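# Move the carton onto the low platform, upright

## Task

Set the carton down on the low platform so no part of it sticks out past the platform's edge, keeping the same face on top as at the start, and make sure the marker ends up resting on the carton.

## Robot and tools

Robot: two 7-joint arms, left_arm and right_arm, each ending in a vacuum suction tool. Each base sits on a plate attached to a shared metal frame behind the arms; a 'too close' warning treats a plate and its half of the frame as part of that arm. Calibrated bases in the scene frame: left_arm at (-0.033, +0.432, +0.155) m, quat_wxyz (+1.000, 0, 0, -0.012); right_arm at (+0.037, -0.422, +0.155) m, quat_wxyz (+1.000, 0, 0, +0.010). Both bases have +z pointing up.

Frames: the scene frame has its origin at table-top height, halfway between the nominal bases, +z up, +x out across the table, and left_arm on the +y side (image left/right does not follow these names). Hand positions, orientations, velocities and wrist-camera poses are given in that arm's own base frame; fixed cameras and the table use the scene frame. Reported cup positions may be off by a few centimetres, more at long reach.

Joint order, used in every row and every per-joint list in results: wrist roll, forearm roll, upper arm roll, waist, wrist pitch, elbow, shoulder. Stated ranges (rad): waist -6.283 to 6.283, shoulder -2.059 to 2.094, upper arm roll -6.283 to 6.283, elbow -0.192 to 3.927, forearm roll -6.283 to 6.283, wrist pitch -1.693 to 3.142, wrist roll -6.283 to 6.283. Real ends may differ by 0.010 rad.

A row is one flat list of 16 numbers, each in [-1, 1], covering both arms even if only one moves: the 7 left_arm joint values in the order above, then left_arm suction, then the 7 right_arm joint values, then right_arm suction. Joint values are offsets, not poses: each is a scaled change (1.0 = 2.262 rad) from the Joint targets reported at the start of that action, not from the previous row. Sending 0 for every joint re-commands the current targets; repeating a nonzero offset in a new action moves further. Suction above 0.01 means on, 0.01 or less means off, and it persists, so resend your last suction value to keep it unchanged.

execute_actions(actions, cameras): actions is a list of actions; each action is a list of up to 15 rows, one per 1/30 s control step, and a short table repeats its last row to fill 15 steps. An action that would push a joint more than 0.010 rad past its stated end is rejected for both arms; a malformed action rejects the whole call. An empty list just reports state and images. cameras picks images: omitted, null or ["all"] for all, [] for none.

move(target, speed, blend, blocking, cameras): target is one 16-number row or a list of up to 15 rows, all offsets measured from the same current Joint targets (not chained). Joints move in coordinated paths, so the cup traces a curve; paths do not avoid obstacles or the other arm. speed is in rad/s for the joint with the farthest to go, 0.01 to 3.14, default 0.5, one value or one per target. blend (rad) rounds corners between listed targets. blocking=false returns after about 0.5 s while motion continues. Suction values in the first target are applied at once; those in later targets are applied on arrival at rest. The result adds a 'move:' line: done, off_target (resting more than 0.01 rad from target), moving, held or fault, plus limits=held if steps were withheld.

wait(seconds 0 to 10) lets time pass holding last commands. stop() brakes a running move. zoom_image(camera, region [x0, y0, x1, y1] in pixels, at most 504x504) enlarges part of the latest image. clear_fault(arm) clears a reported torque fault. finished_scene(scene 1 or 2) ends the scene irreversibly; call it only once the goal holds without the robot.

Cameras: cam_high, cam_low, cam_left_wrist, cam_right_wrist, each 672x504. Wrist images may lag slightly during motion.

Results: end_effector_position (m) is the cup point, centre of the cup rim; the cup points along its +z. About 3 cm back from the rim the tool widens to roughly 9 cm sideways. Joint targets are the reference for your next offsets. suction_measured shows vacuum: near 0 means no seal, 0.83 or more means airtight; part_present turns 1 at 0.50 and back to 0 below 0.45. Joint torques are total drive output including gravity, noisy and offset. 'joint command not followed' means the clearance check altered targets. 'joint sent to its limit' means a joint was stopped at its end.

Motion limits: each step keeps a joint target within 0.692 rad of its measured angle, and an arm's targets are scaled back if the cup would jump more than 70 mm. Drive speed tops out at 3.14 rad/s.

Gripping: press the 41 mm rim flat onto a smooth face with suction on, fully sealed, avoiding edges, seams and holes. Under vacuum the cup shortens, so the object sits up to 16 mm nearer the tool. To release, rest the object on its support, switch suction off, and move at least 22 mm away. If the cup seals on the table, turn suction off.

Avoid: dropping things or letting go while they move, slamming, hard pushes, arms striking or squeezing each other, and anything ending off the table. Contact torque load limits (N m): waist 44.6, shoulder 44.8, upper arm roll 28.5, elbow 28.5, forearm roll 28.5, wrist pitch 15.3, wrist roll 16; reaching one, or a motor saturated for 1 second, causes a torque fault that needs clear_fault. Holding loads or stretched poses heats motors: MOTOR HOT appears at 65 °C, and at 80 °C the arm is braked for 30 to 60 seconds or more. To end a press, command targets back past the measured positions. Loose objects may occasionally be nudged.

Each tool is called after ">>>" by a JSON object that holds its "method" and its "body".

## Session

>>> {"method": "execute_actions", "body": {"actions": []}}

>>> {"method": "zoom_image", "body": {"camera": "cam_high", "region": [0, 150, 350, 400]}}

>>> {"method": "zoom_image", "body": {"camera": "cam_high", "region": [320, 150, 670, 400]}}

Scene clock: 0.00 s.
left_arm: end_effector_position=(+0.1138, +0.0424, +0.1246) suction_measured=0.01 part_present=0 end_effector_quat_wxyz=(+0.260, +0.581, +0.646, -0.422) | right_arm: end_effector_position=(+0.7433, -0.1557, +0.0041) suction_measured=0.01 part_present=0 end_effector_quat_wxyz=(-0.152, +0.890, +0.184, +0.389)
Joint names: [wrist roll, forearm roll, upper arm roll, waist, wrist pitch, elbow, shoulder]
Joint positions: left_arm=[-1.343 -0.25 0.596 0.443 1.535 0.395 -0.189] | right_arm=[-1.592 -0.538 1.056 -0.969 0.386 1.867 1.483]
Joint velocities: within noise
Joint torques (N m): no reading
Motor temperatures (°C): left_arm=[35 42 38 40 37 38 34] | right_arm=[42 40 38 40 37 40 37]
Joint targets: left_arm=[-1.343 -0.250 0.596 0.443 1.535 0.395 -0.189] | right_arm=[-1.592 -0.538 1.056 -0.969 0.386 1.867 1.483]
Tool commands: left_gripper/suction=+0.0 right_gripper/suction=+0.0
camera_calibration:
cam_left_wrist: T_world_to_cam=[[-0.967976, -0.00224523, 0.251031, 0.090058], [-0.12688, 0.867217, -0.481493, 0.0585952], [-0.216618, -0.497925, -0.839731, 0.221238], [0, 0, 0, 1]] pos_world=[0.142533, 0.0595472, 0.191386]
cam_right_wrist: T_world_to_cam=[[-0.466255, 0.876899, 0.116851, 0.494044], [0.260375, 0.00979206, 0.965458, -0.171985], [0.845465, 0.480574, -0.232888, -0.481675], [0, 0, 0, 1]] pos_world=[0.68237, -0.200062, -0.00386158]

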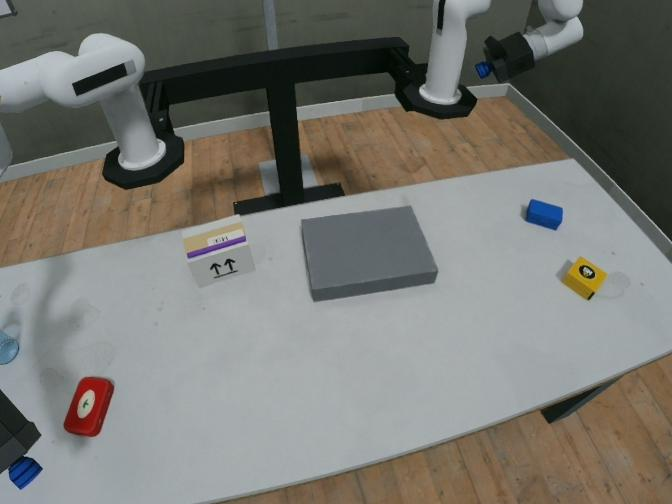

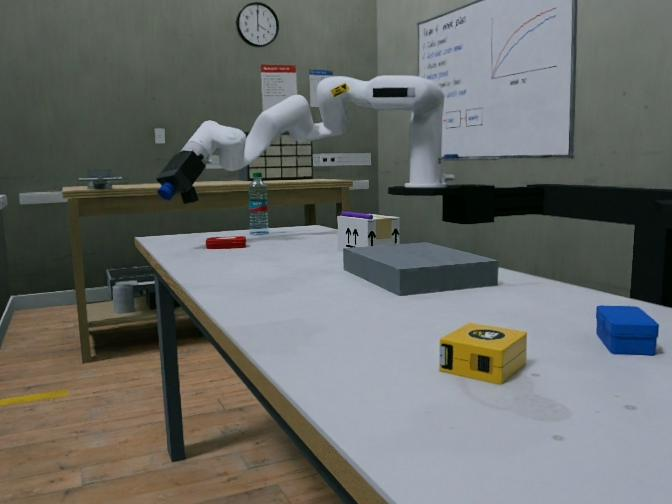

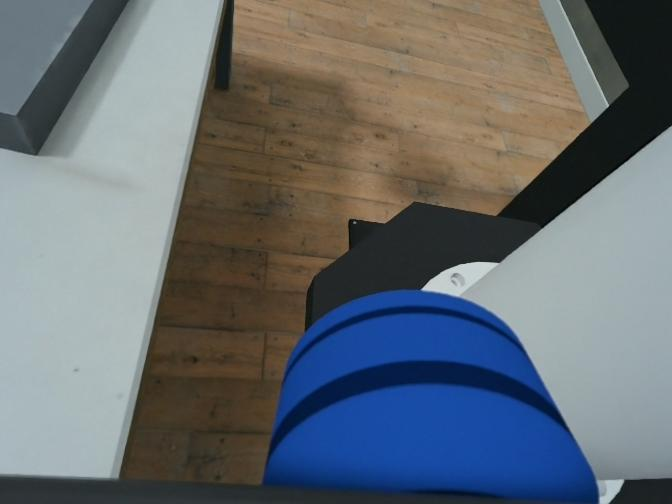

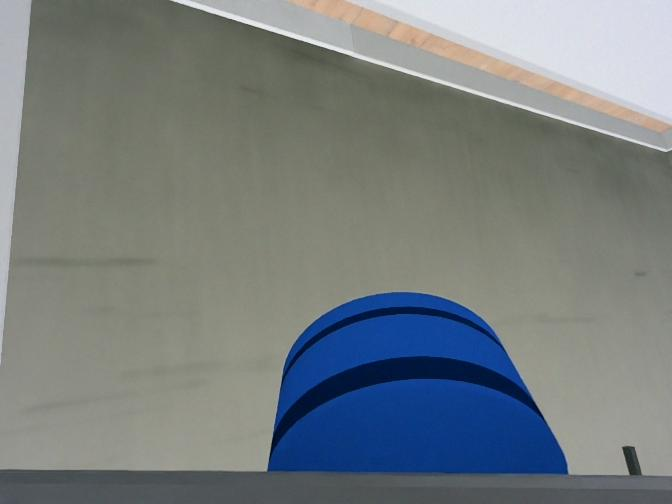

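Scaled by 1.440 from the camera's 672x504 image, which has a finer 960x720 frame.

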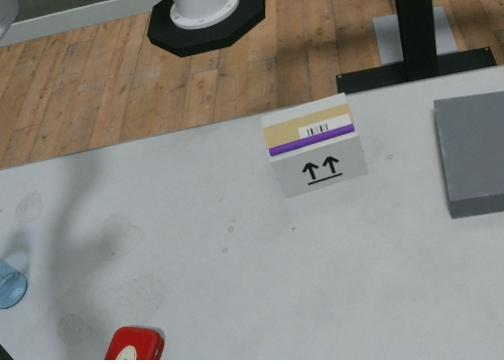

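Scaled by 1.440 from the camera's 672x504 image, which has a finer 960x720 frame.

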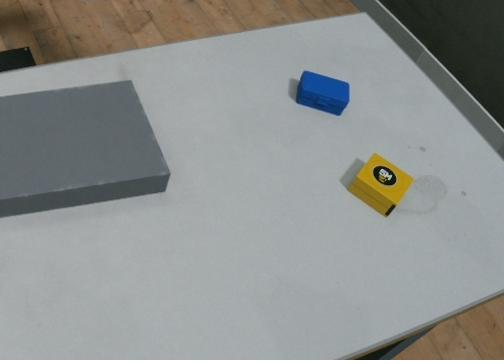

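>>> {"method": "zoom_image", "body": {"camera": "cam_high", "region": [165, 200, 265, 300]}}

>>> {"method": "zoom_image", "body": {"camera": "cam_high", "region": [290, 190, 450, 310]}}

>>> {"method": "zoom_image", "body": {"camera": "cam_low", "region": [310, 190, 430, 280]}}

>>> {"method": "zoom_image", "body": {"camera": "cam_high", "region": [0, 30, 200, 504]}}

Scaled by 5.040 from the camera's 672x504 image, which has a finer 960x720 frame.

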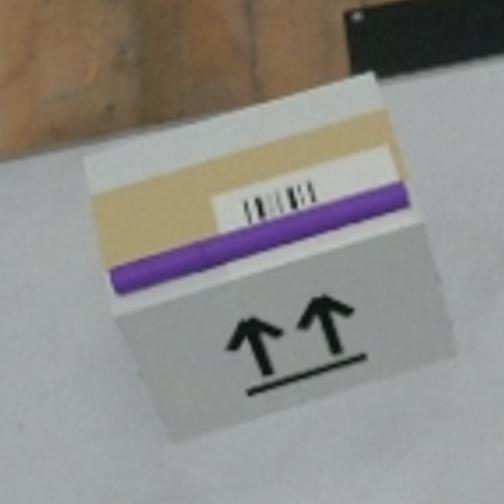

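Scaled by 3.150 from the camera's 672x504 image, which has a finer 960x720 frame.

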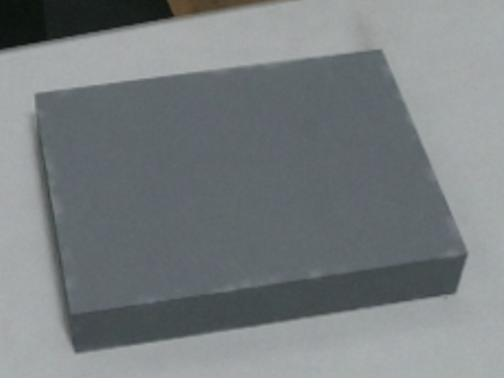

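Scaled by 4.200 from the camera's 672x504 image, which has a finer 960x720 frame.

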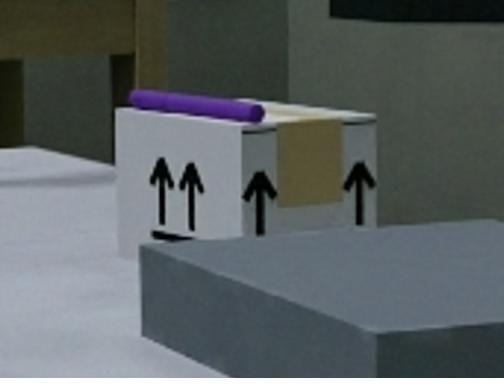

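Scaled by 1.063 from the camera's 672x504 image, which has a finer 960x720 frame.

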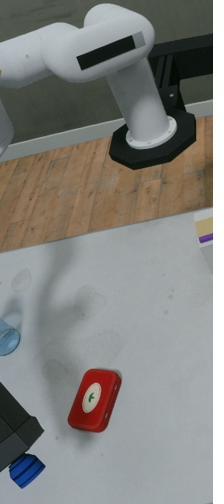

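>>> {"method": "move", "body": {"target": [[0,0,0,0,0,0,0,0,0,0,0,0.1326,0,0,-0.3108,0],[0,0,0,0,0,0,0,0,0.6437,0.2378,-0.4668,0.6451,0.0337,-0.6691,-0.7037,0]], "speed": [0.6,0.8], "blend": [0.2,0]}}

>>> {"method": "zoom_image", "body": {"camera": "cam_right_wrist", "region": [84, 0, 588, 504]}}

Scene clock: 18.70 s.
left_arm: end_effector_position=(+0.1138, +0.0424, +0.1246) suction_measured=0.01 part_present=0 end_effector_quat_wxyz=(+0.260, +0.581, +0.646, -0.422) | right_arm: end_effector_position=(+0.2814, +0.1501, +0.0452) suction_measured=0.01 part_present=0 end_effector_quat_wxyz=(+0.000, +0.997, -0.079, +0.000)
Joint names: [wrist roll, forearm roll, upper arm roll, waist, wrist pitch, elbow, shoulder]
Joint positions: left_arm=[-1.343 -0.25 0.596 0.443 1.535 0.395 -0.189] | right_arm=[-0.136 -0.001 0 0.49 0.462 0.354 -0.109]
Joint velocities: within noise
Joint torques (N m): left_arm=[0.08 -0.41 -1.4 0.4 0.8 8.73 -10.7] | right_arm=[1.56 3.74 -3.29 4.29 -0.48 8.35 -18.96]
Motor temperatures (°C): left_arm=[35 42 38 40 37 38 34] | right_arm=[42 40 39 40 37 41 37]
Joint targets: left_arm=[-1.343 -0.250 0.596 0.443 1.535 0.395 -0.189] | right_arm=[-0.136 -0.001 0.000 0.490 0.462 0.354 -0.109]
move: done
camera_calibration:
cam_left_wrist: T_world_to_cam=[[-0.967976, -0.00224523, 0.251031, 0.090058], [-0.12688, 0.867217, -0.481493, 0.0585952], [-0.216618, -0.497925, -0.839731, 0.221238], [0, 0, 0, 1]] pos_world=[0.142533, 0.0595472, 0.191386]
cam_right_wrist: T_world_to_cam=[[0.136296, 0.990612, 0.0105715, -0.176073], [0.878733, -0.125816, 0.460433, -0.22519], [0.45744, -0.0534656, -0.887632, -0.00959117], [0, 0, 0, 1]] pos_world=[0.226267, 0.145574, 0.0970326]

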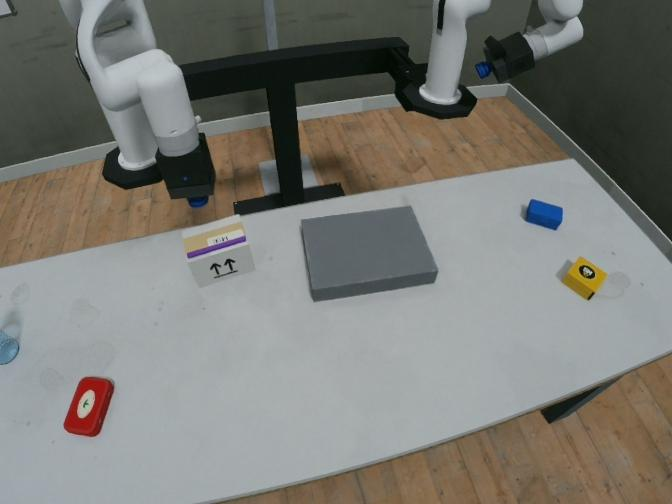

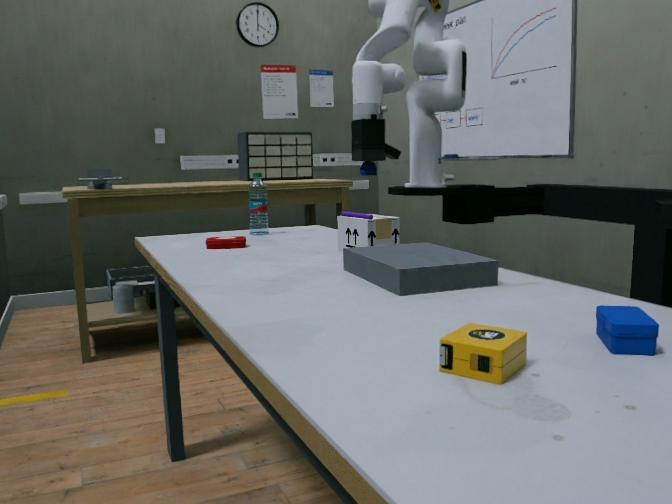

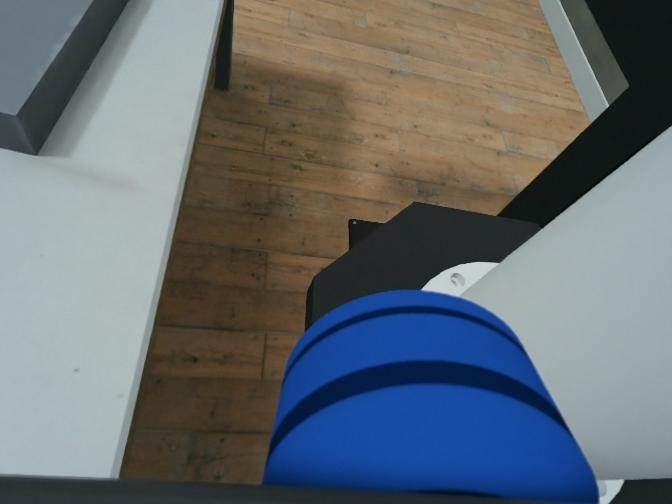

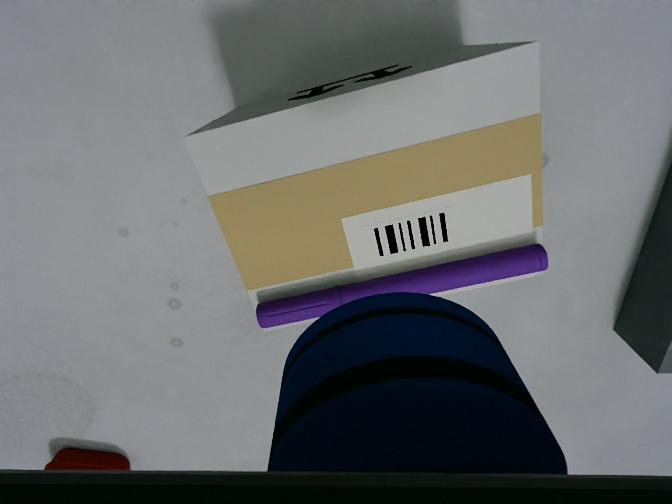

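Scaled by 1.000.

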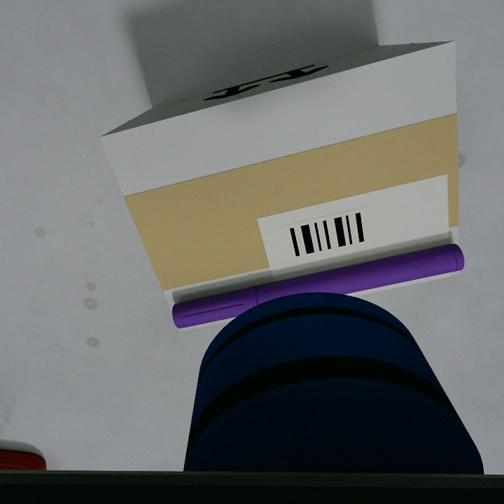

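>>> {"method": "move", "body": {"target": [0,0,0,0,0,0,0,0,0,0.0004,0,0.0044,-0.1416,0.0268,0.1684,0], "speed": 0.3, "cameras": ["cam_right_wrist","cam_high","cam_low"]}}

>>> {"method": "zoom_image", "body": {"camera": "cam_low", "region": [310, 160, 430, 260]}}

>>> {"method": "zoom_image", "body": {"camera": "cam_high", "region": [165, 200, 265, 300]}}

Scene clock: 24.40 s.
left_arm: end_effector_position=(+0.1138, +0.0424, +0.1246) suction_measured=0.01 part_present=0 end_effector_quat_wxyz=(+0.260, +0.581, +0.646, -0.422) | right_arm: end_effector_position=(+0.2905, +0.1587, -0.0398) suction_measured=0.01 part_present=0 end_effector_quat_wxyz=(+0.000, +0.997, -0.075, +0.000)
Joint names: [wrist roll, forearm roll, upper arm roll, waist, wrist pitch, elbow, shoulder]
Joint positions: left_arm=[-1.343 -0.25 0.596 0.443 1.535 0.395 -0.189] | right_arm=[-0.136 0 0 0.5 0.142 0.415 0.272]
Joint velocities: within noise
Joint torques (N m): left_arm=[0.03 -0.24 -1.47 0.76 0.95 8.73 -10.92] | right_arm=[0.96 3.75 -2.09 4.65 -3.12 9.41 -13.59]
Motor temperatures (°C): left_arm=[35 42 38 40 37 38 34] | right_arm=[42 40 39 40 37 41 37]
Joint targets: left_arm=[-1.343 -0.250 0.596 0.443 1.535 0.395 -0.189] | right_arm=[-0.136 0.000 0.000 0.500 0.142 0.415 0.272]
move: done
camera_calibration:
cam_right_wrist: T_world_to_cam=[[0.127338, 0.991801, 0.0107417, -0.182523], [0.879861, -0.117952, 0.460361, -0.194514], [0.457853, -0.0491701, -0.887667, -0.0895322], [0, 0, 0, 1]] pos_world=[0.23538, 0.153681, 0.0120324]
Images, in order (width x height): cam_high 672x504, cam_low 672x504, cam_right_wrist 672x504.

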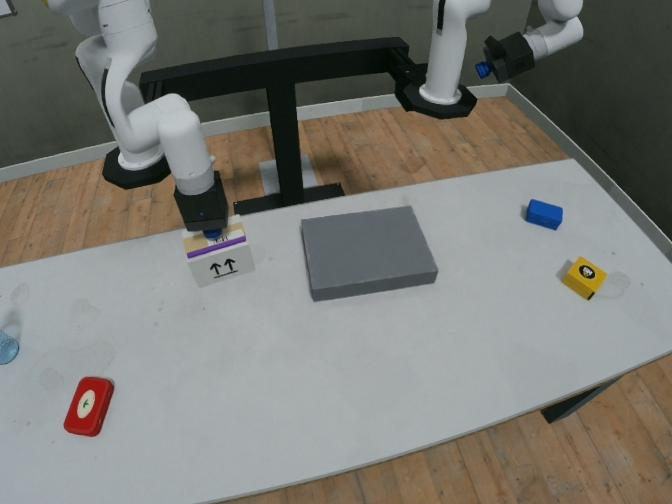

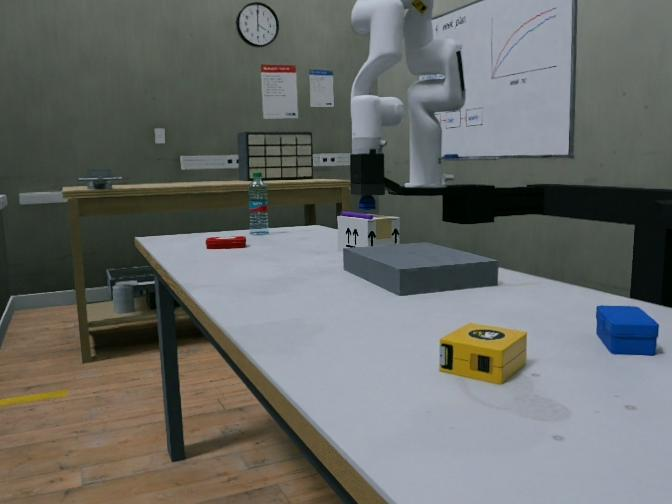

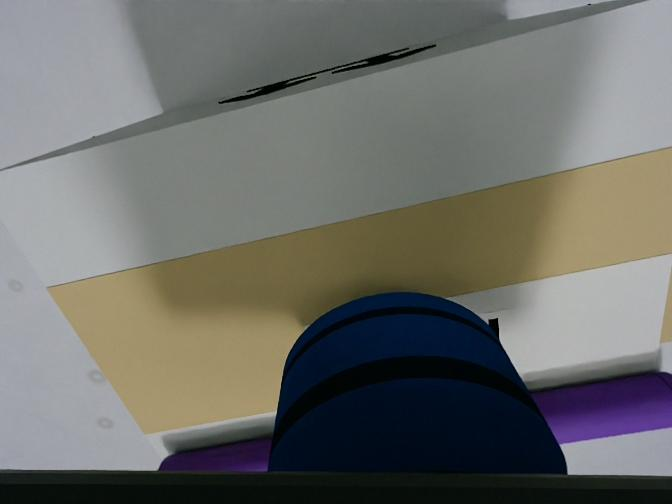

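Scaled by 4.200 from the camera's 672x504 image, which has a finer 960x720 frame.

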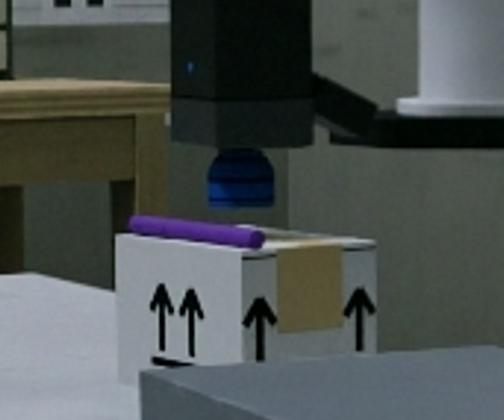

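Scaled by 5.040 from the camera's 672x504 image, which has a finer 960x720 frame.

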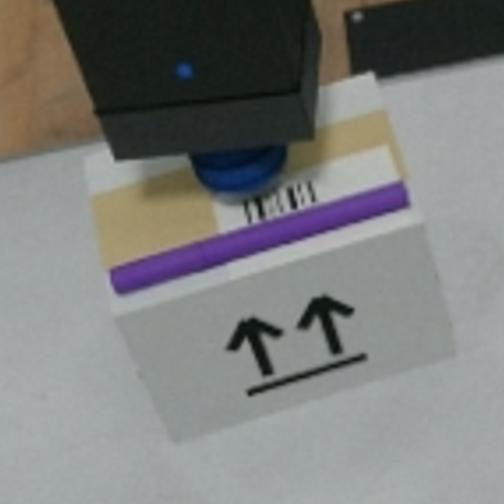

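>>> {"method": "move", "body": {"target": [0,0,0,0,0,0,0,0,0,0,0,0.0008,-0.0255,0.0042,0.0299,1], "speed": 0.08, "cameras": ["cam_right_wrist","cam_low"]}}

>>> {"method": "zoom_image", "body": {"camera": "cam_low", "region": [330, 180, 410, 240]}}

Scene clock: 31.20 s.
left_arm: end_effector_position=(+0.1138, +0.0424, +0.1246) suction_measured=0.01 part_present=0 end_effector_quat_wxyz=(+0.260, +0.581, +0.646, -0.422) | right_arm: end_effector_position=(+0.2888, +0.1584, -0.0559) suction_measured=0.01 part_present=0 end_effector_quat_wxyz=(+0.000, +0.997, -0.074, +0.000)
Joint names: [wrist roll, forearm roll, upper arm roll, waist, wrist pitch, elbow, shoulder]
Joint positions: left_arm=[-1.343 -0.25 0.596 0.443 1.535 0.395 -0.189] | right_arm=[-0.136 0 0 0.502 0.084 0.424 0.34]
Joint velocities: within noise
Joint torques (N m): left_arm=[-0.03 0.11 -1.82 1.12 0.87 8.95 -10.65] | right_arm=[0.35 3.2 -0.91 4.18 -3.12 8.72 -14.91]
Motor temperatures (°C): left_arm=[35 42 38 40 37 38 34] | right_arm=[42 40 39 40 37 41 37]
Joint targets: left_arm=[-1.343 -0.250 0.596 0.443 1.535 0.395 -0.189] | right_arm=[-0.136 0.000 0.000 0.502 0.084 0.424 0.340]
move: done
camera_calibration:
cam_right_wrist: T_world_to_cam=[[0.125555, 0.992032, 0.0104561, -0.181371], [0.88026, -0.116258, 0.460029, -0.186143], [0.457579, -0.048555, -0.887842, -0.103054], [0, 0, 0, 1]] pos_world=[0.233782, 0.153281, -0.00396759]
Images, in order (width x height): cam_low 672x504, cam_right_wrist 672x504.

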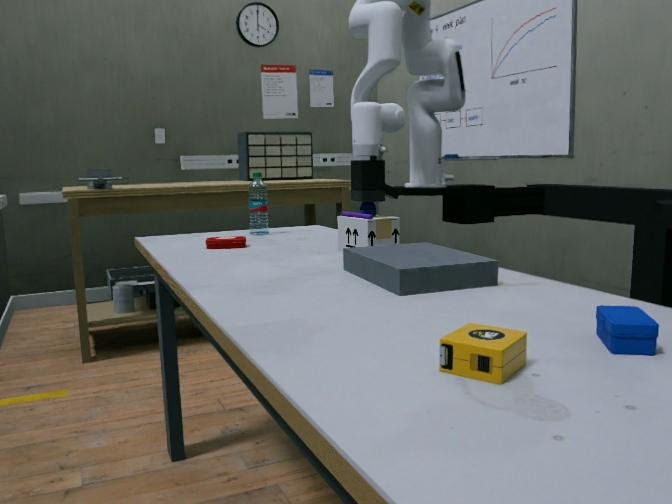

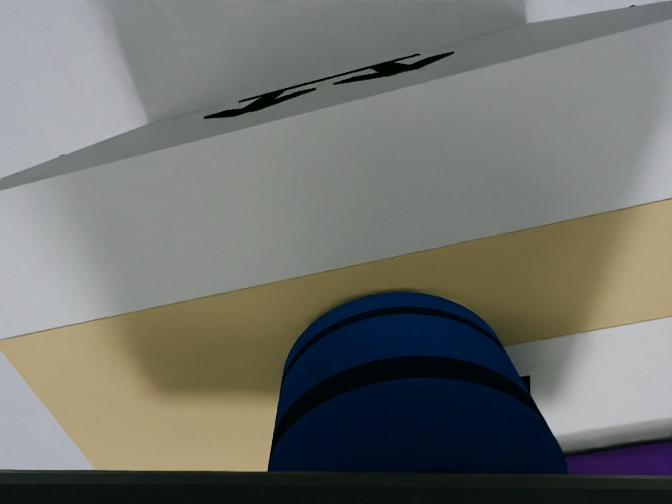

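Scaled by 6.300 from the camera's 672x504 image, which has a finer 960x720 frame.

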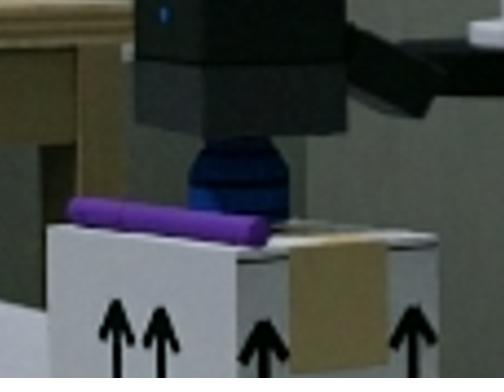

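>>> {"method": "move", "body": {"target": [0,0,0,0,0,0,0,0,0,0,0,0,-0.0044,0.0014,0.0058,1], "speed": 0.03, "cameras": []}}

>>> {"method": "wait", "body": {"seconds": 0.3, "cameras": ["cam_low"]}}

>>> {"method": "zoom_image", "body": {"camera": "cam_low", "region": [330, 180, 410, 240]}}

Scene clock: 33.33 s.
left_arm: end_effector_position=(+0.1138, +0.0424, +0.1246) suction_measured=0.01 part_present=0 end_effector_quat_wxyz=(+0.260, +0.581, +0.646, -0.422) | right_arm: end_effector_position=(+0.2888, +0.1585, -0.0589) suction_measured=0.01 part_present=0 end_effector_quat_wxyz=(+0.000, +0.997, -0.074, +0.000)
Joint names: [wrist roll, forearm roll, upper arm roll, waist, wrist pitch, elbow, shoulder]
Joint positions: left_arm=[-1.343 -0.25 0.596 0.443 1.535 0.395 -0.189] | right_arm=[-0.136 0 0 0.502 0.074 0.427 0.353]
Joint velocities: within noise
Joint torques (N m): left_arm=[-0.06 0.23 -1.85 1.77 0.91 8.99 -11.71] | right_arm=[0.05 3.11 -0.15 4.28 -3.06 8.62 -14.57]
Motor temperatures (°C): left_arm=[35 42 38 40 37 39 34] | right_arm=[42 40 39 40 37 41 37]
Joint targets: left_arm=[-1.343 -0.250 0.596 0.443 1.535 0.395 -0.189] | right_arm=[-0.136 0.000 0.000 0.502 0.074 0.427 0.353]
move: done
No camera images: "cameras" was empty.

Scene clock: 33.63 s.
left_arm: end_effector_position=(+0.1138, +0.0424, +0.1246) suction_measured=0.01 part_present=0 end_effector_quat_wxyz=(+0.260, +0.581, +0.646, -0.422) | right_arm: end_effector_position=(+0.2888, +0.1585, -0.0589) suction_measured=0.01 part_present=0 end_effector_quat_wxyz=(+0.000, +0.997, -0.074, +0.000)
Joint names: [wrist roll, forearm roll, upper arm roll, waist, wrist pitch, elbow, shoulder]
Joint positions: left_arm=[-1.343 -0.25 0.596 0.443 1.535 0.395 -0.189] | right_arm=[-0.136 0 0 0.502 0.074 0.427 0.353]
Joint velocities: within noise
Joint torques (N m): left_arm=[-0.04 0.11 -1.9 1.67 1.01 8.81 -11.31] | right_arm=[0.03 3.02 -0.08 4.41 -2.94 8.62 -14.52]
Motor temperatures (°C): left_arm=[35 42 38 40 37 39 34] | right_arm=[42 40 39 40 37 41 37]
Joint targets: left_arm=[-1.343 -0.250 0.596 0.443 1.535 0.395 -0.189] | right_arm=[-0.136 0.000 0.000 0.502 0.074 0.427 0.353]
Tool commands: left_gripper/suction=+0.0 right_gripper/suction=+1.0
wait: 0.30 s; at rest by 0.17 s
Images, in order (width x height): cam_low 672x504.

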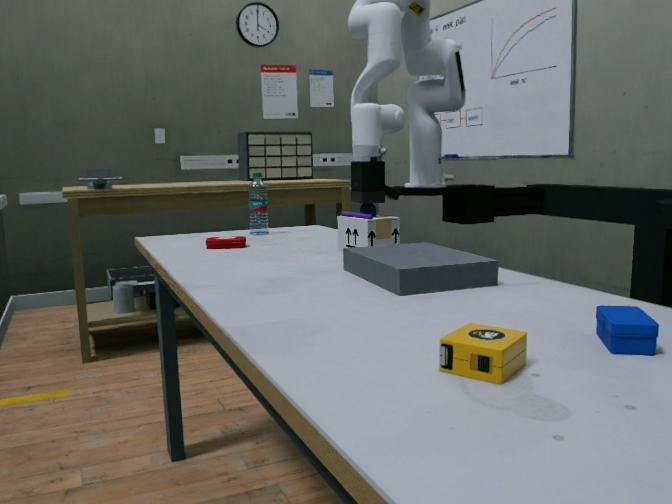

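Scaled by 6.300 from the camera's 672x504 image, which has a finer 960x720 frame.

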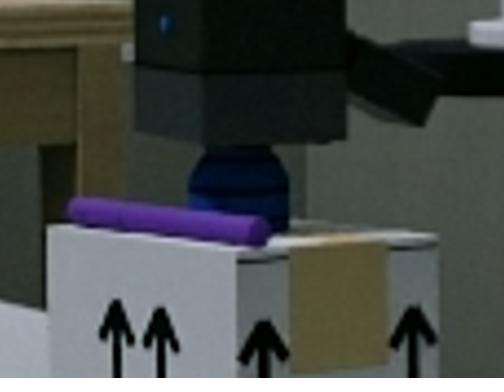

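>>> {"method": "move", "body": {"target": [0,0,0,0,0,0,0,0,0,0,0,0,-0.0037,0.0012,0.0048,1], "speed": 0.03, "cameras": []}}

>>> {"method": "wait", "body": {"seconds": 0.3, "cameras": ["cam_low","cam_right_wrist"]}}

>>> {"method": "zoom_image", "body": {"camera": "cam_low", "region": [330, 180, 410, 240]}}

Scene clock: 35.30 s.
left_arm: end_effector_position=(+0.1138, +0.0424, +0.1246) suction_measured=0.01 part_present=0 end_effector_quat_wxyz=(+0.260, +0.581, +0.646, -0.422) | right_arm: end_effector_position=(+0.2889, +0.1585, -0.0614) suction_measured=1.00 part_present=1 end_effector_quat_wxyz=(+0.000, +0.997, -0.074, +0.000)
Joint names: [wrist roll, forearm roll, upper arm roll, waist, wrist pitch, elbow, shoulder]
Joint positions: left_arm=[-1.343 -0.25 0.596 0.443 1.535 0.395 -0.189] | right_arm=[-0.136 0 0 0.502 0.066 0.43 0.364]
Joint velocities: within noise
Joint torques (N m): left_arm=[-0.02 0.29 -1.93 1.54 0.85 9.02 -11.56] | right_arm=[-0.25 2.8 0.43 3.74 -3.32 9.28 -16.19]
Motor temperatures (°C): left_arm=[35 42 38 40 37 39 34] | right_arm=[42 40 39 40 37 41 37]
Joint targets: left_arm=[-1.343 -0.250 0.596 0.443 1.535 0.395 -0.189] | right_arm=[-0.136 0.000 0.000 0.502 0.066 0.430 0.364]
move: done
No camera images: "cameras" was empty.

Scene clock: 35.60 s.
left_arm: end_effector_position=(+0.1138, +0.0424, +0.1246) suction_measured=0.01 part_present=0 end_effector_quat_wxyz=(+0.260, +0.581, +0.646, -0.422) | right_arm: end_effector_position=(+0.2889, +0.1585, -0.0614) suction_measured=1.00 part_present=1 end_effector_quat_wxyz=(+0.000, +0.997, -0.074, +0.000)
Joint names: [wrist roll, forearm roll, upper arm roll, waist, wrist pitch, elbow, shoulder]
Joint positions: left_arm=[-1.343 -0.25 0.596 0.443 1.535 0.395 -0.189] | right_arm=[-0.136 0 0 0.502 0.066 0.43 0.364]
Joint velocities: within noise
Joint torques (N m): left_arm=[-0.05 0.43 -1.86 1.77 0.9 8.88 -11.7] | right_arm=[-0.28 2.78 0.54 3.2 -3.3 9 -16.35]
Motor temperatures (°C): left_arm=[35 42 38 40 37 39 34] | right_arm=[42 40 39 40 37 41 37]
Joint targets: left_arm=[-1.343 -0.250 0.596 0.443 1.535 0.395 -0.189] | right_arm=[-0.136 0.000 0.000 0.502 0.066 0.430 0.364]
Tool commands: left_gripper/suction=+0.0 right_gripper/suction=+1.0
wait: 0.30 s; at rest by 0.17 s
camera_calibration:
cam_right_wrist: T_world_to_cam=[[0.125509, 0.992036, 0.0105726, -0.181414], [0.880183, -0.116262, 0.460176, -0.18367], [0.45774, -0.0484504, -0.887765, -0.108031], [0, 0, 0, 1]] pos_world=[0.233882, 0.153382, -0.0094676]
Images, in order (width x height): cam_low 672x504, cam_right_wrist 672x504.

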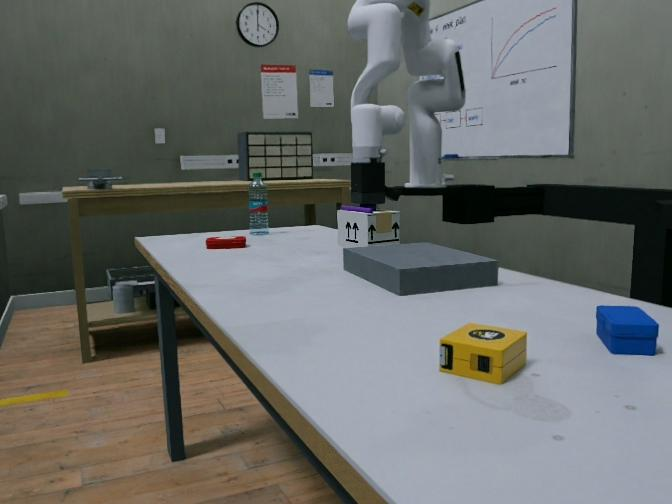

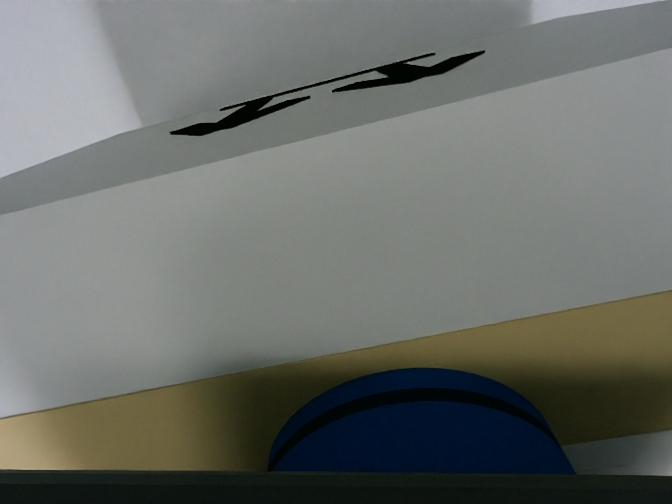

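Scaled by 6.300 from the camera's 672x504 image, which has a finer 960x720 frame.

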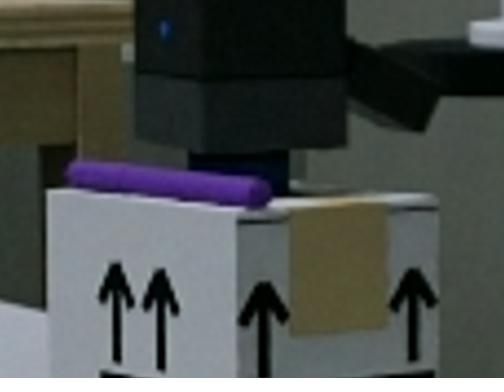

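>>> {"method": "move", "body": {"target": [[0,0,0,0,0,0,0,0,0,0,0,0,0.1505,-0.0191,-0.1696,1],[0,0,0,0,0,0,0,0,0.1441,0,0,0.0964,0.2272,0.2002,-0.0271,1],[0,0,0,0,0,0,0,0,0.285,0,0,0.1912,0.3293,0.4788,0.1495,1]], "speed": [0.15,0.22,0.22], "blend": [0.08,0.08,0], "cameras": ["cam_low","cam_high"]}}

>>> {"method": "zoom_image", "body": {"camera": "cam_low", "region": [320, 130, 520, 310]}}

>>> {"method": "zoom_image", "body": {"camera": "cam_high", "region": [270, 130, 450, 310]}}

Scene clock: 51.03 s.
left_arm: end_effector_position=(+0.1138, +0.0424, +0.1246) suction_measured=0.01 part_present=0 end_effector_quat_wxyz=(+0.260, +0.581, +0.646, -0.422) | right_arm: end_effector_position=(+0.3608, +0.4883, +0.0303) suction_measured=1.00 part_present=1 end_effector_quat_wxyz=(+0.000, +0.984, -0.179, +0.000)
Joint names: [wrist roll, forearm roll, upper arm roll, waist, wrist pitch, elbow, shoulder]
Joint positions: left_arm=[-1.343 -0.25 0.596 0.443 1.535 0.395 -0.189] | right_arm=[0.509 0 0 0.935 0.81 1.513 0.702]
Joint velocities: within noise
Joint torques (N m): left_arm=[-0.09 0.34 -1.84 2.55 1.08 9.11 -12.34] | right_arm=[1.55 1.75 0.05 4.58 -0.73 17.57 -32.68]
Motor temperatures (°C): left_arm=[35 42 38 40 37 39 34] | right_arm=[42 40 38 40 37 42 37]
Joint targets: left_arm=[-1.343 -0.250 0.596 0.443 1.535 0.395 -0.189] | right_arm=[0.509 0.000 0.000 0.935 0.810 1.513 0.702]
move: done
Images, in order (width x height): cam_high 672x504, cam_low 672x504.

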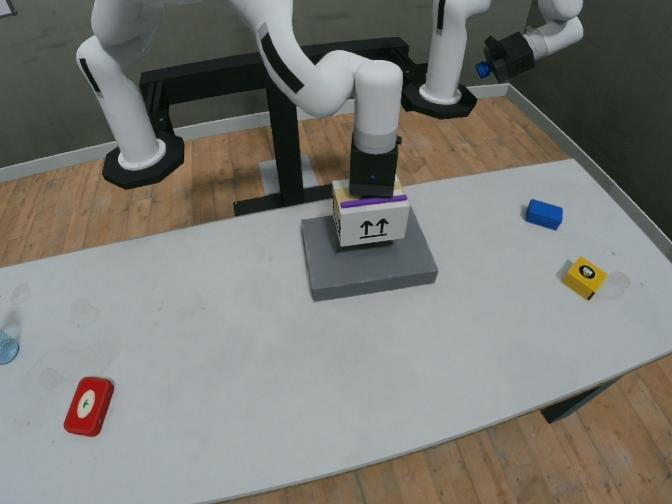

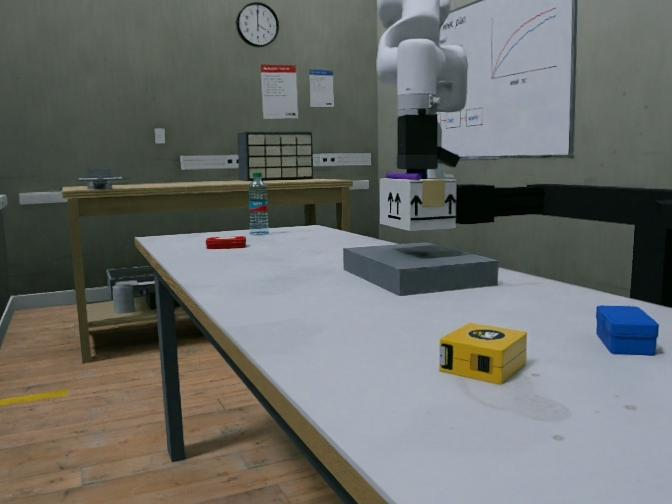

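Scaled by 2.520 from the camera's 672x504 image, which has a finer 960x720 frame.

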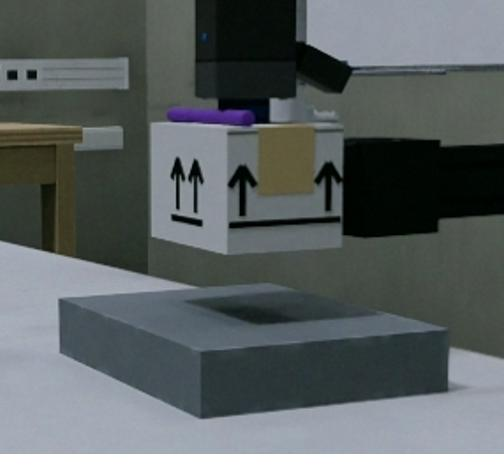

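Scaled by 2.800 from the camera's 672x504 image, which has a finer 960x720 frame.

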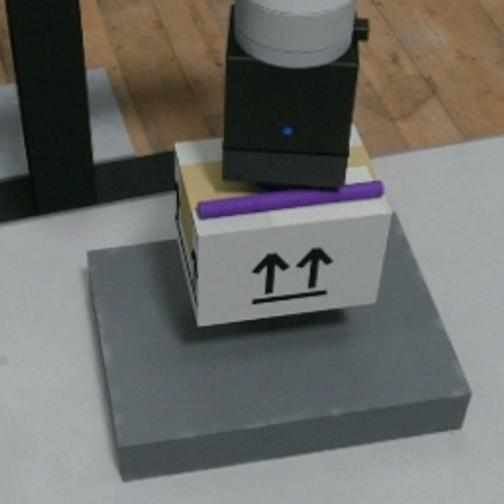

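>>> {"method": "move", "body": {"target": [0,0,0,0,0,0,0,0,0,0,0,0,-0.0341,0.0021,0.0361,1], "speed": 0.08, "cameras": ["cam_low"]}}

>>> {"method": "zoom_image", "body": {"camera": "cam_low", "region": [360, 190, 490, 300]}}

Scene clock: 54.57 s.
left_arm: end_effector_position=(+0.1138, +0.0424, +0.1246) suction_measured=0.01 part_present=0 end_effector_quat_wxyz=(+0.260, +0.581, +0.646, -0.422) | right_arm: end_effector_position=(+0.3609, +0.4884, -0.0116) suction_measured=1.00 part_present=1 end_effector_quat_wxyz=(-0.001, +0.984, -0.179, +0.000)
Joint names: [wrist roll, forearm roll, upper arm roll, waist, wrist pitch, elbow, shoulder]
Joint positions: left_arm=[-1.343 -0.25 0.596 0.443 1.535 0.395 -0.189] | right_arm=[0.509 0 0 0.935 0.733 1.518 0.783]
Joint velocities: within noise
Joint torques (N m): left_arm=[-0.18 0.54 -2 2.54 1.01 9.35 -12.79] | right_arm=[1.42 1.33 -3.67 4.35 -3.46 16.84 -32.84]
Motor temperatures (°C): left_arm=[35 42 38 40 37 39 34] | right_arm=[42 40 38 40 37 42 37]
Joint targets: left_arm=[-1.343 -0.250 0.596 0.443 1.535 0.395 -0.189] | right_arm=[0.509 0.000 0.000 0.935 0.733 1.518 0.783]
move: done
Images, in order (width x height): cam_low 672x504.

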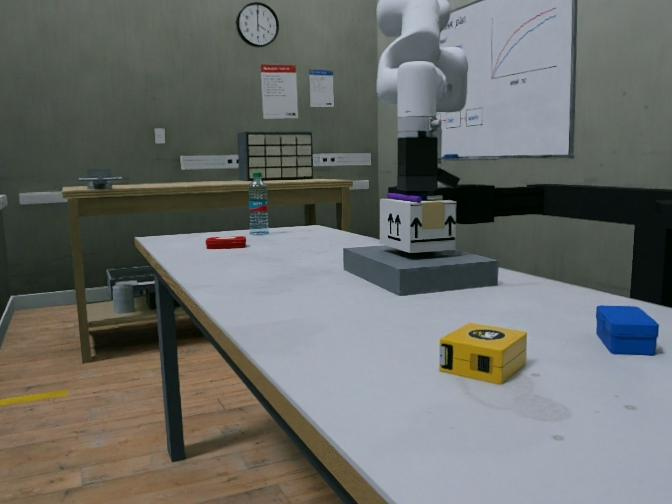

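Scaled by 3.877 from the camera's 672x504 image, which has a finer 960x720 frame.

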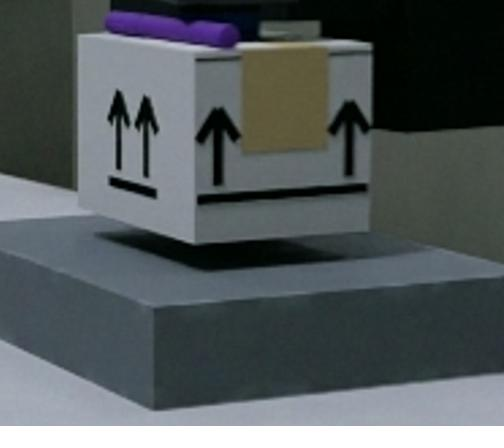

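>>> {"method": "move", "body": {"target": [0,0,0,0,0,0,0,0,0,0,0,0,-0.0068,0.0015,0.0083,1], "speed": 0.04, "cameras": ["cam_low"]}}

>>> {"method": "zoom_image", "body": {"camera": "cam_low", "region": [360, 190, 490, 300]}}

Scene clock: 56.63 s.
left_arm: end_effector_position=(+0.1138, +0.0424, +0.1246) suction_measured=0.01 part_present=0 end_effector_quat_wxyz=(+0.260, +0.581, +0.646, -0.422) | right_arm: end_effector_position=(+0.3609, +0.4884, -0.0206) suction_measured=1.00 part_present=1 end_effector_quat_wxyz=(+0.000, +0.984, -0.179, +0.000)
Joint names: [wrist roll, forearm roll, upper arm roll, waist, wrist pitch, elbow, shoulder]
Joint positions: left_arm=[-1.343 -0.25 0.596 0.443 1.535 0.395 -0.189] | right_arm=[0.509 0 0 0.935 0.718 1.521 0.802]
Joint velocities: within noise
Joint torques (N m): left_arm=[-0.2 0.63 -1.91 2.9 1.07 9.07 -12.44] | right_arm=[1.4 1.19 -3.55 4.19 -3.27 16.74 -32.99]
Motor temperatures (°C): left_arm=[35 42 38 40 37 39 34] | right_arm=[42 40 38 40 37 42 37]
Joint targets: left_arm=[-1.343 -0.250 0.596 0.443 1.535 0.395 -0.189] | right_arm=[0.509 0.000 0.000 0.935 0.718 1.521 0.802]
move: done
Images, in order (width x height): cam_low 672x504.

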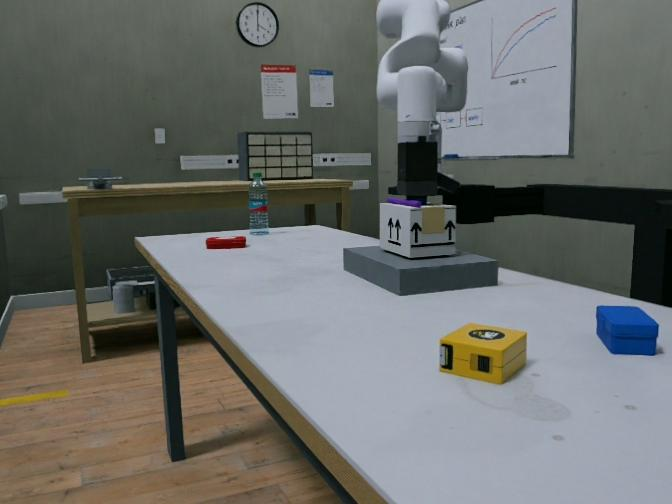

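Scaled by 3.877 from the camera's 672x504 image, which has a finer 960x720 frame.

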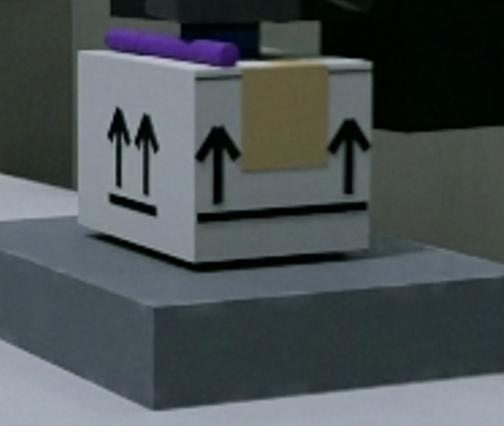

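>>> {"method": "move", "body": {"target": [0,0,0,0,0,0,0,0,0,0,0,0,-0.0023,0.0005,0.0028,1], "speed": 0.02, "cameras": ["cam_low"]}}

>>> {"method": "zoom_image", "body": {"camera": "cam_low", "region": [360, 190, 490, 300]}}

Scene clock: 58.90 s.
left_arm: end_effector_position=(+0.1138, +0.0424, +0.1246) suction_measured=0.01 part_present=0 end_effector_quat_wxyz=(+0.260, +0.581, +0.646, -0.422) | right_arm: end_effector_position=(+0.3609, +0.4884, -0.0237) suction_measured=1.00 part_present=1 end_effector_quat_wxyz=(+0.000, +0.984, -0.179, +0.000)
Joint names: [wrist roll, forearm roll, upper arm roll, waist, wrist pitch, elbow, shoulder]
Joint positions: left_arm=[-1.343 -0.25 0.596 0.443 1.535 0.395 -0.189] | right_arm=[0.509 0 0 0.935 0.713 1.522 0.808]
Joint velocities: within noise
Joint torques (N m): left_arm=[-0.2 0.76 -1.86 3.01 0.89 9.25 -12.22] | right_arm=[1.31 1 -3.44 4.07 -3.42 16.69 -33.56]
Motor temperatures (°C): left_arm=[35 42 38 40 37 39 34] | right_arm=[42 40 38 40 37 43 37]
Joint targets: left_arm=[-1.343 -0.250 0.596 0.443 1.535 0.395 -0.189] | right_arm=[0.509 0.000 0.000 0.935 0.713 1.522 0.809]
move: done
Images, in order (width x height): cam_low 672x504.

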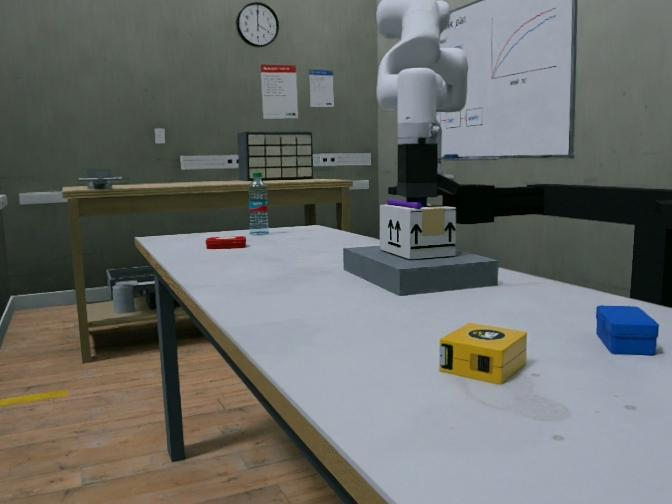

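Scaled by 3.877 from the camera's 672x504 image, which has a finer 960x720 frame.

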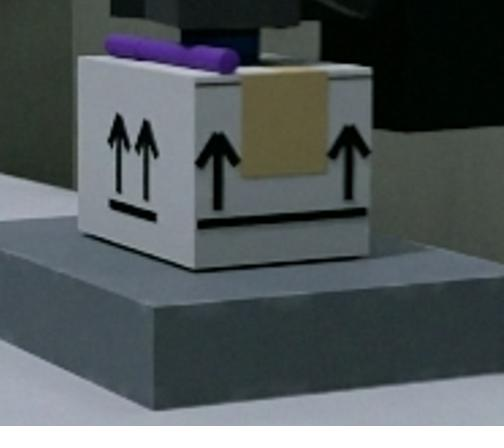

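>>> {"method": "move", "body": {"target": [0,0,0,0,0,0,0,0,0,0,0,0,-0.0017,0.0004,0.0021,1], "speed": 0.02, "cameras": ["cam_low"]}}

>>> {"method": "zoom_image", "body": {"camera": "cam_low", "region": [360, 190, 490, 300]}}

Scene clock: 60.60 s.
left_arm: end_effector_position=(+0.1138, +0.0424, +0.1246) suction_measured=0.01 part_present=0 end_effector_quat_wxyz=(+0.260, +0.581, +0.646, -0.422) | right_arm: end_effector_position=(+0.3609, +0.4884, -0.0259) suction_measured=1.00 part_present=1 end_effector_quat_wxyz=(+0.000, +0.984, -0.179, +0.000)
Joint names: [wrist roll, forearm roll, upper arm roll, waist, wrist pitch, elbow, shoulder]
Joint positions: left_arm=[-1.343 -0.25 0.596 0.443 1.535 0.395 -0.189] | right_arm=[0.509 0 0 0.935 0.709 1.523 0.813]
Joint velocities: within noise
Joint torques (N m): left_arm=[-0.38 0.88 -1.99 3.05 1 9.41 -12.39] | right_arm=[1.23 0.69 -3.34 3.96 -3.47 16.65 -33.48]
Motor temperatures (°C): left_arm=[35 42 38 40 37 39 34] | right_arm=[42 40 38 40 37 43 37]
Joint targets: left_arm=[-1.343 -0.250 0.596 0.443 1.535 0.395 -0.189] | right_arm=[0.509 0.000 0.000 0.935 0.709 1.523 0.813]
move: done
Images, in order (width x height): cam_low 672x504.

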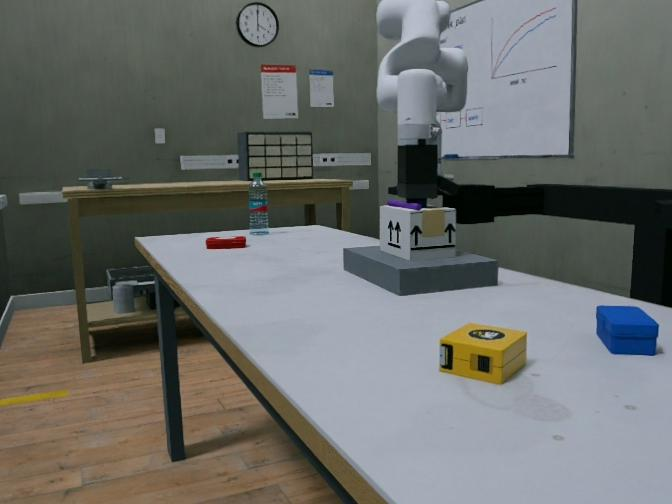

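Scaled by 3.877 from the camera's 672x504 image, which has a finer 960x720 frame.

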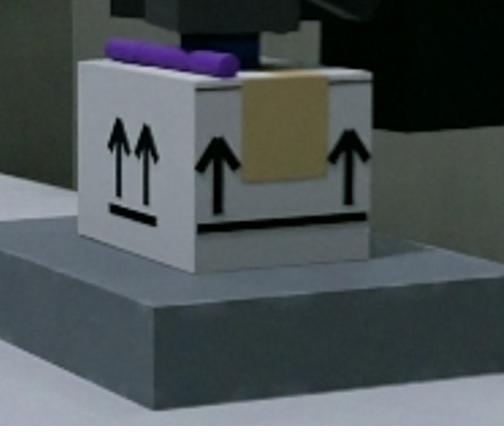

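>>> {"method": "move", "body": {"target": [0,0,0,0,0,0,0,0,0,0,0,0,-0.0015,0.0004,0.0019,1], "speed": 0.02, "cameras": []}}

Scene clock: 62.47 s.
left_arm: end_effector_position=(+0.1138, +0.0424, +0.1246) suction_measured=0.01 part_present=0 end_effector_quat_wxyz=(+0.260, +0.581, +0.646, -0.422) | right_arm: end_effector_position=(+0.3610, +0.4885, -0.0277) suction_measured=1.00 part_present=1 end_effector_quat_wxyz=(-0.001, +0.984, -0.179, +0.000)
Joint names: [wrist roll, forearm roll, upper arm roll, waist, wrist pitch, elbow, shoulder]
Joint positions: left_arm=[-1.343 -0.25 0.596 0.443 1.535 0.395 -0.189] | right_arm=[0.509 0 0 0.935 0.705 1.524 0.817]
Joint velocities: within noise
Joint torques (N m): left_arm=[-0.17 0.8 -1.94 3.29 1.01 9.46 -12.21] | right_arm=[1.06 0.63 -3.22 3.65 -2.26 7.96 -14.36]
Motor temperatures (°C): left_arm=[35 42 38 40 37 39 34] | right_arm=[42 40 38 40 37 43 37]
Joint targets: left_arm=[-1.343 -0.250 0.596 0.443 1.535 0.395 -0.189] | right_arm=[0.509 0.000 0.000 0.935 0.706 1.524 0.818]
move: done
No camera images: "cameras" was empty.


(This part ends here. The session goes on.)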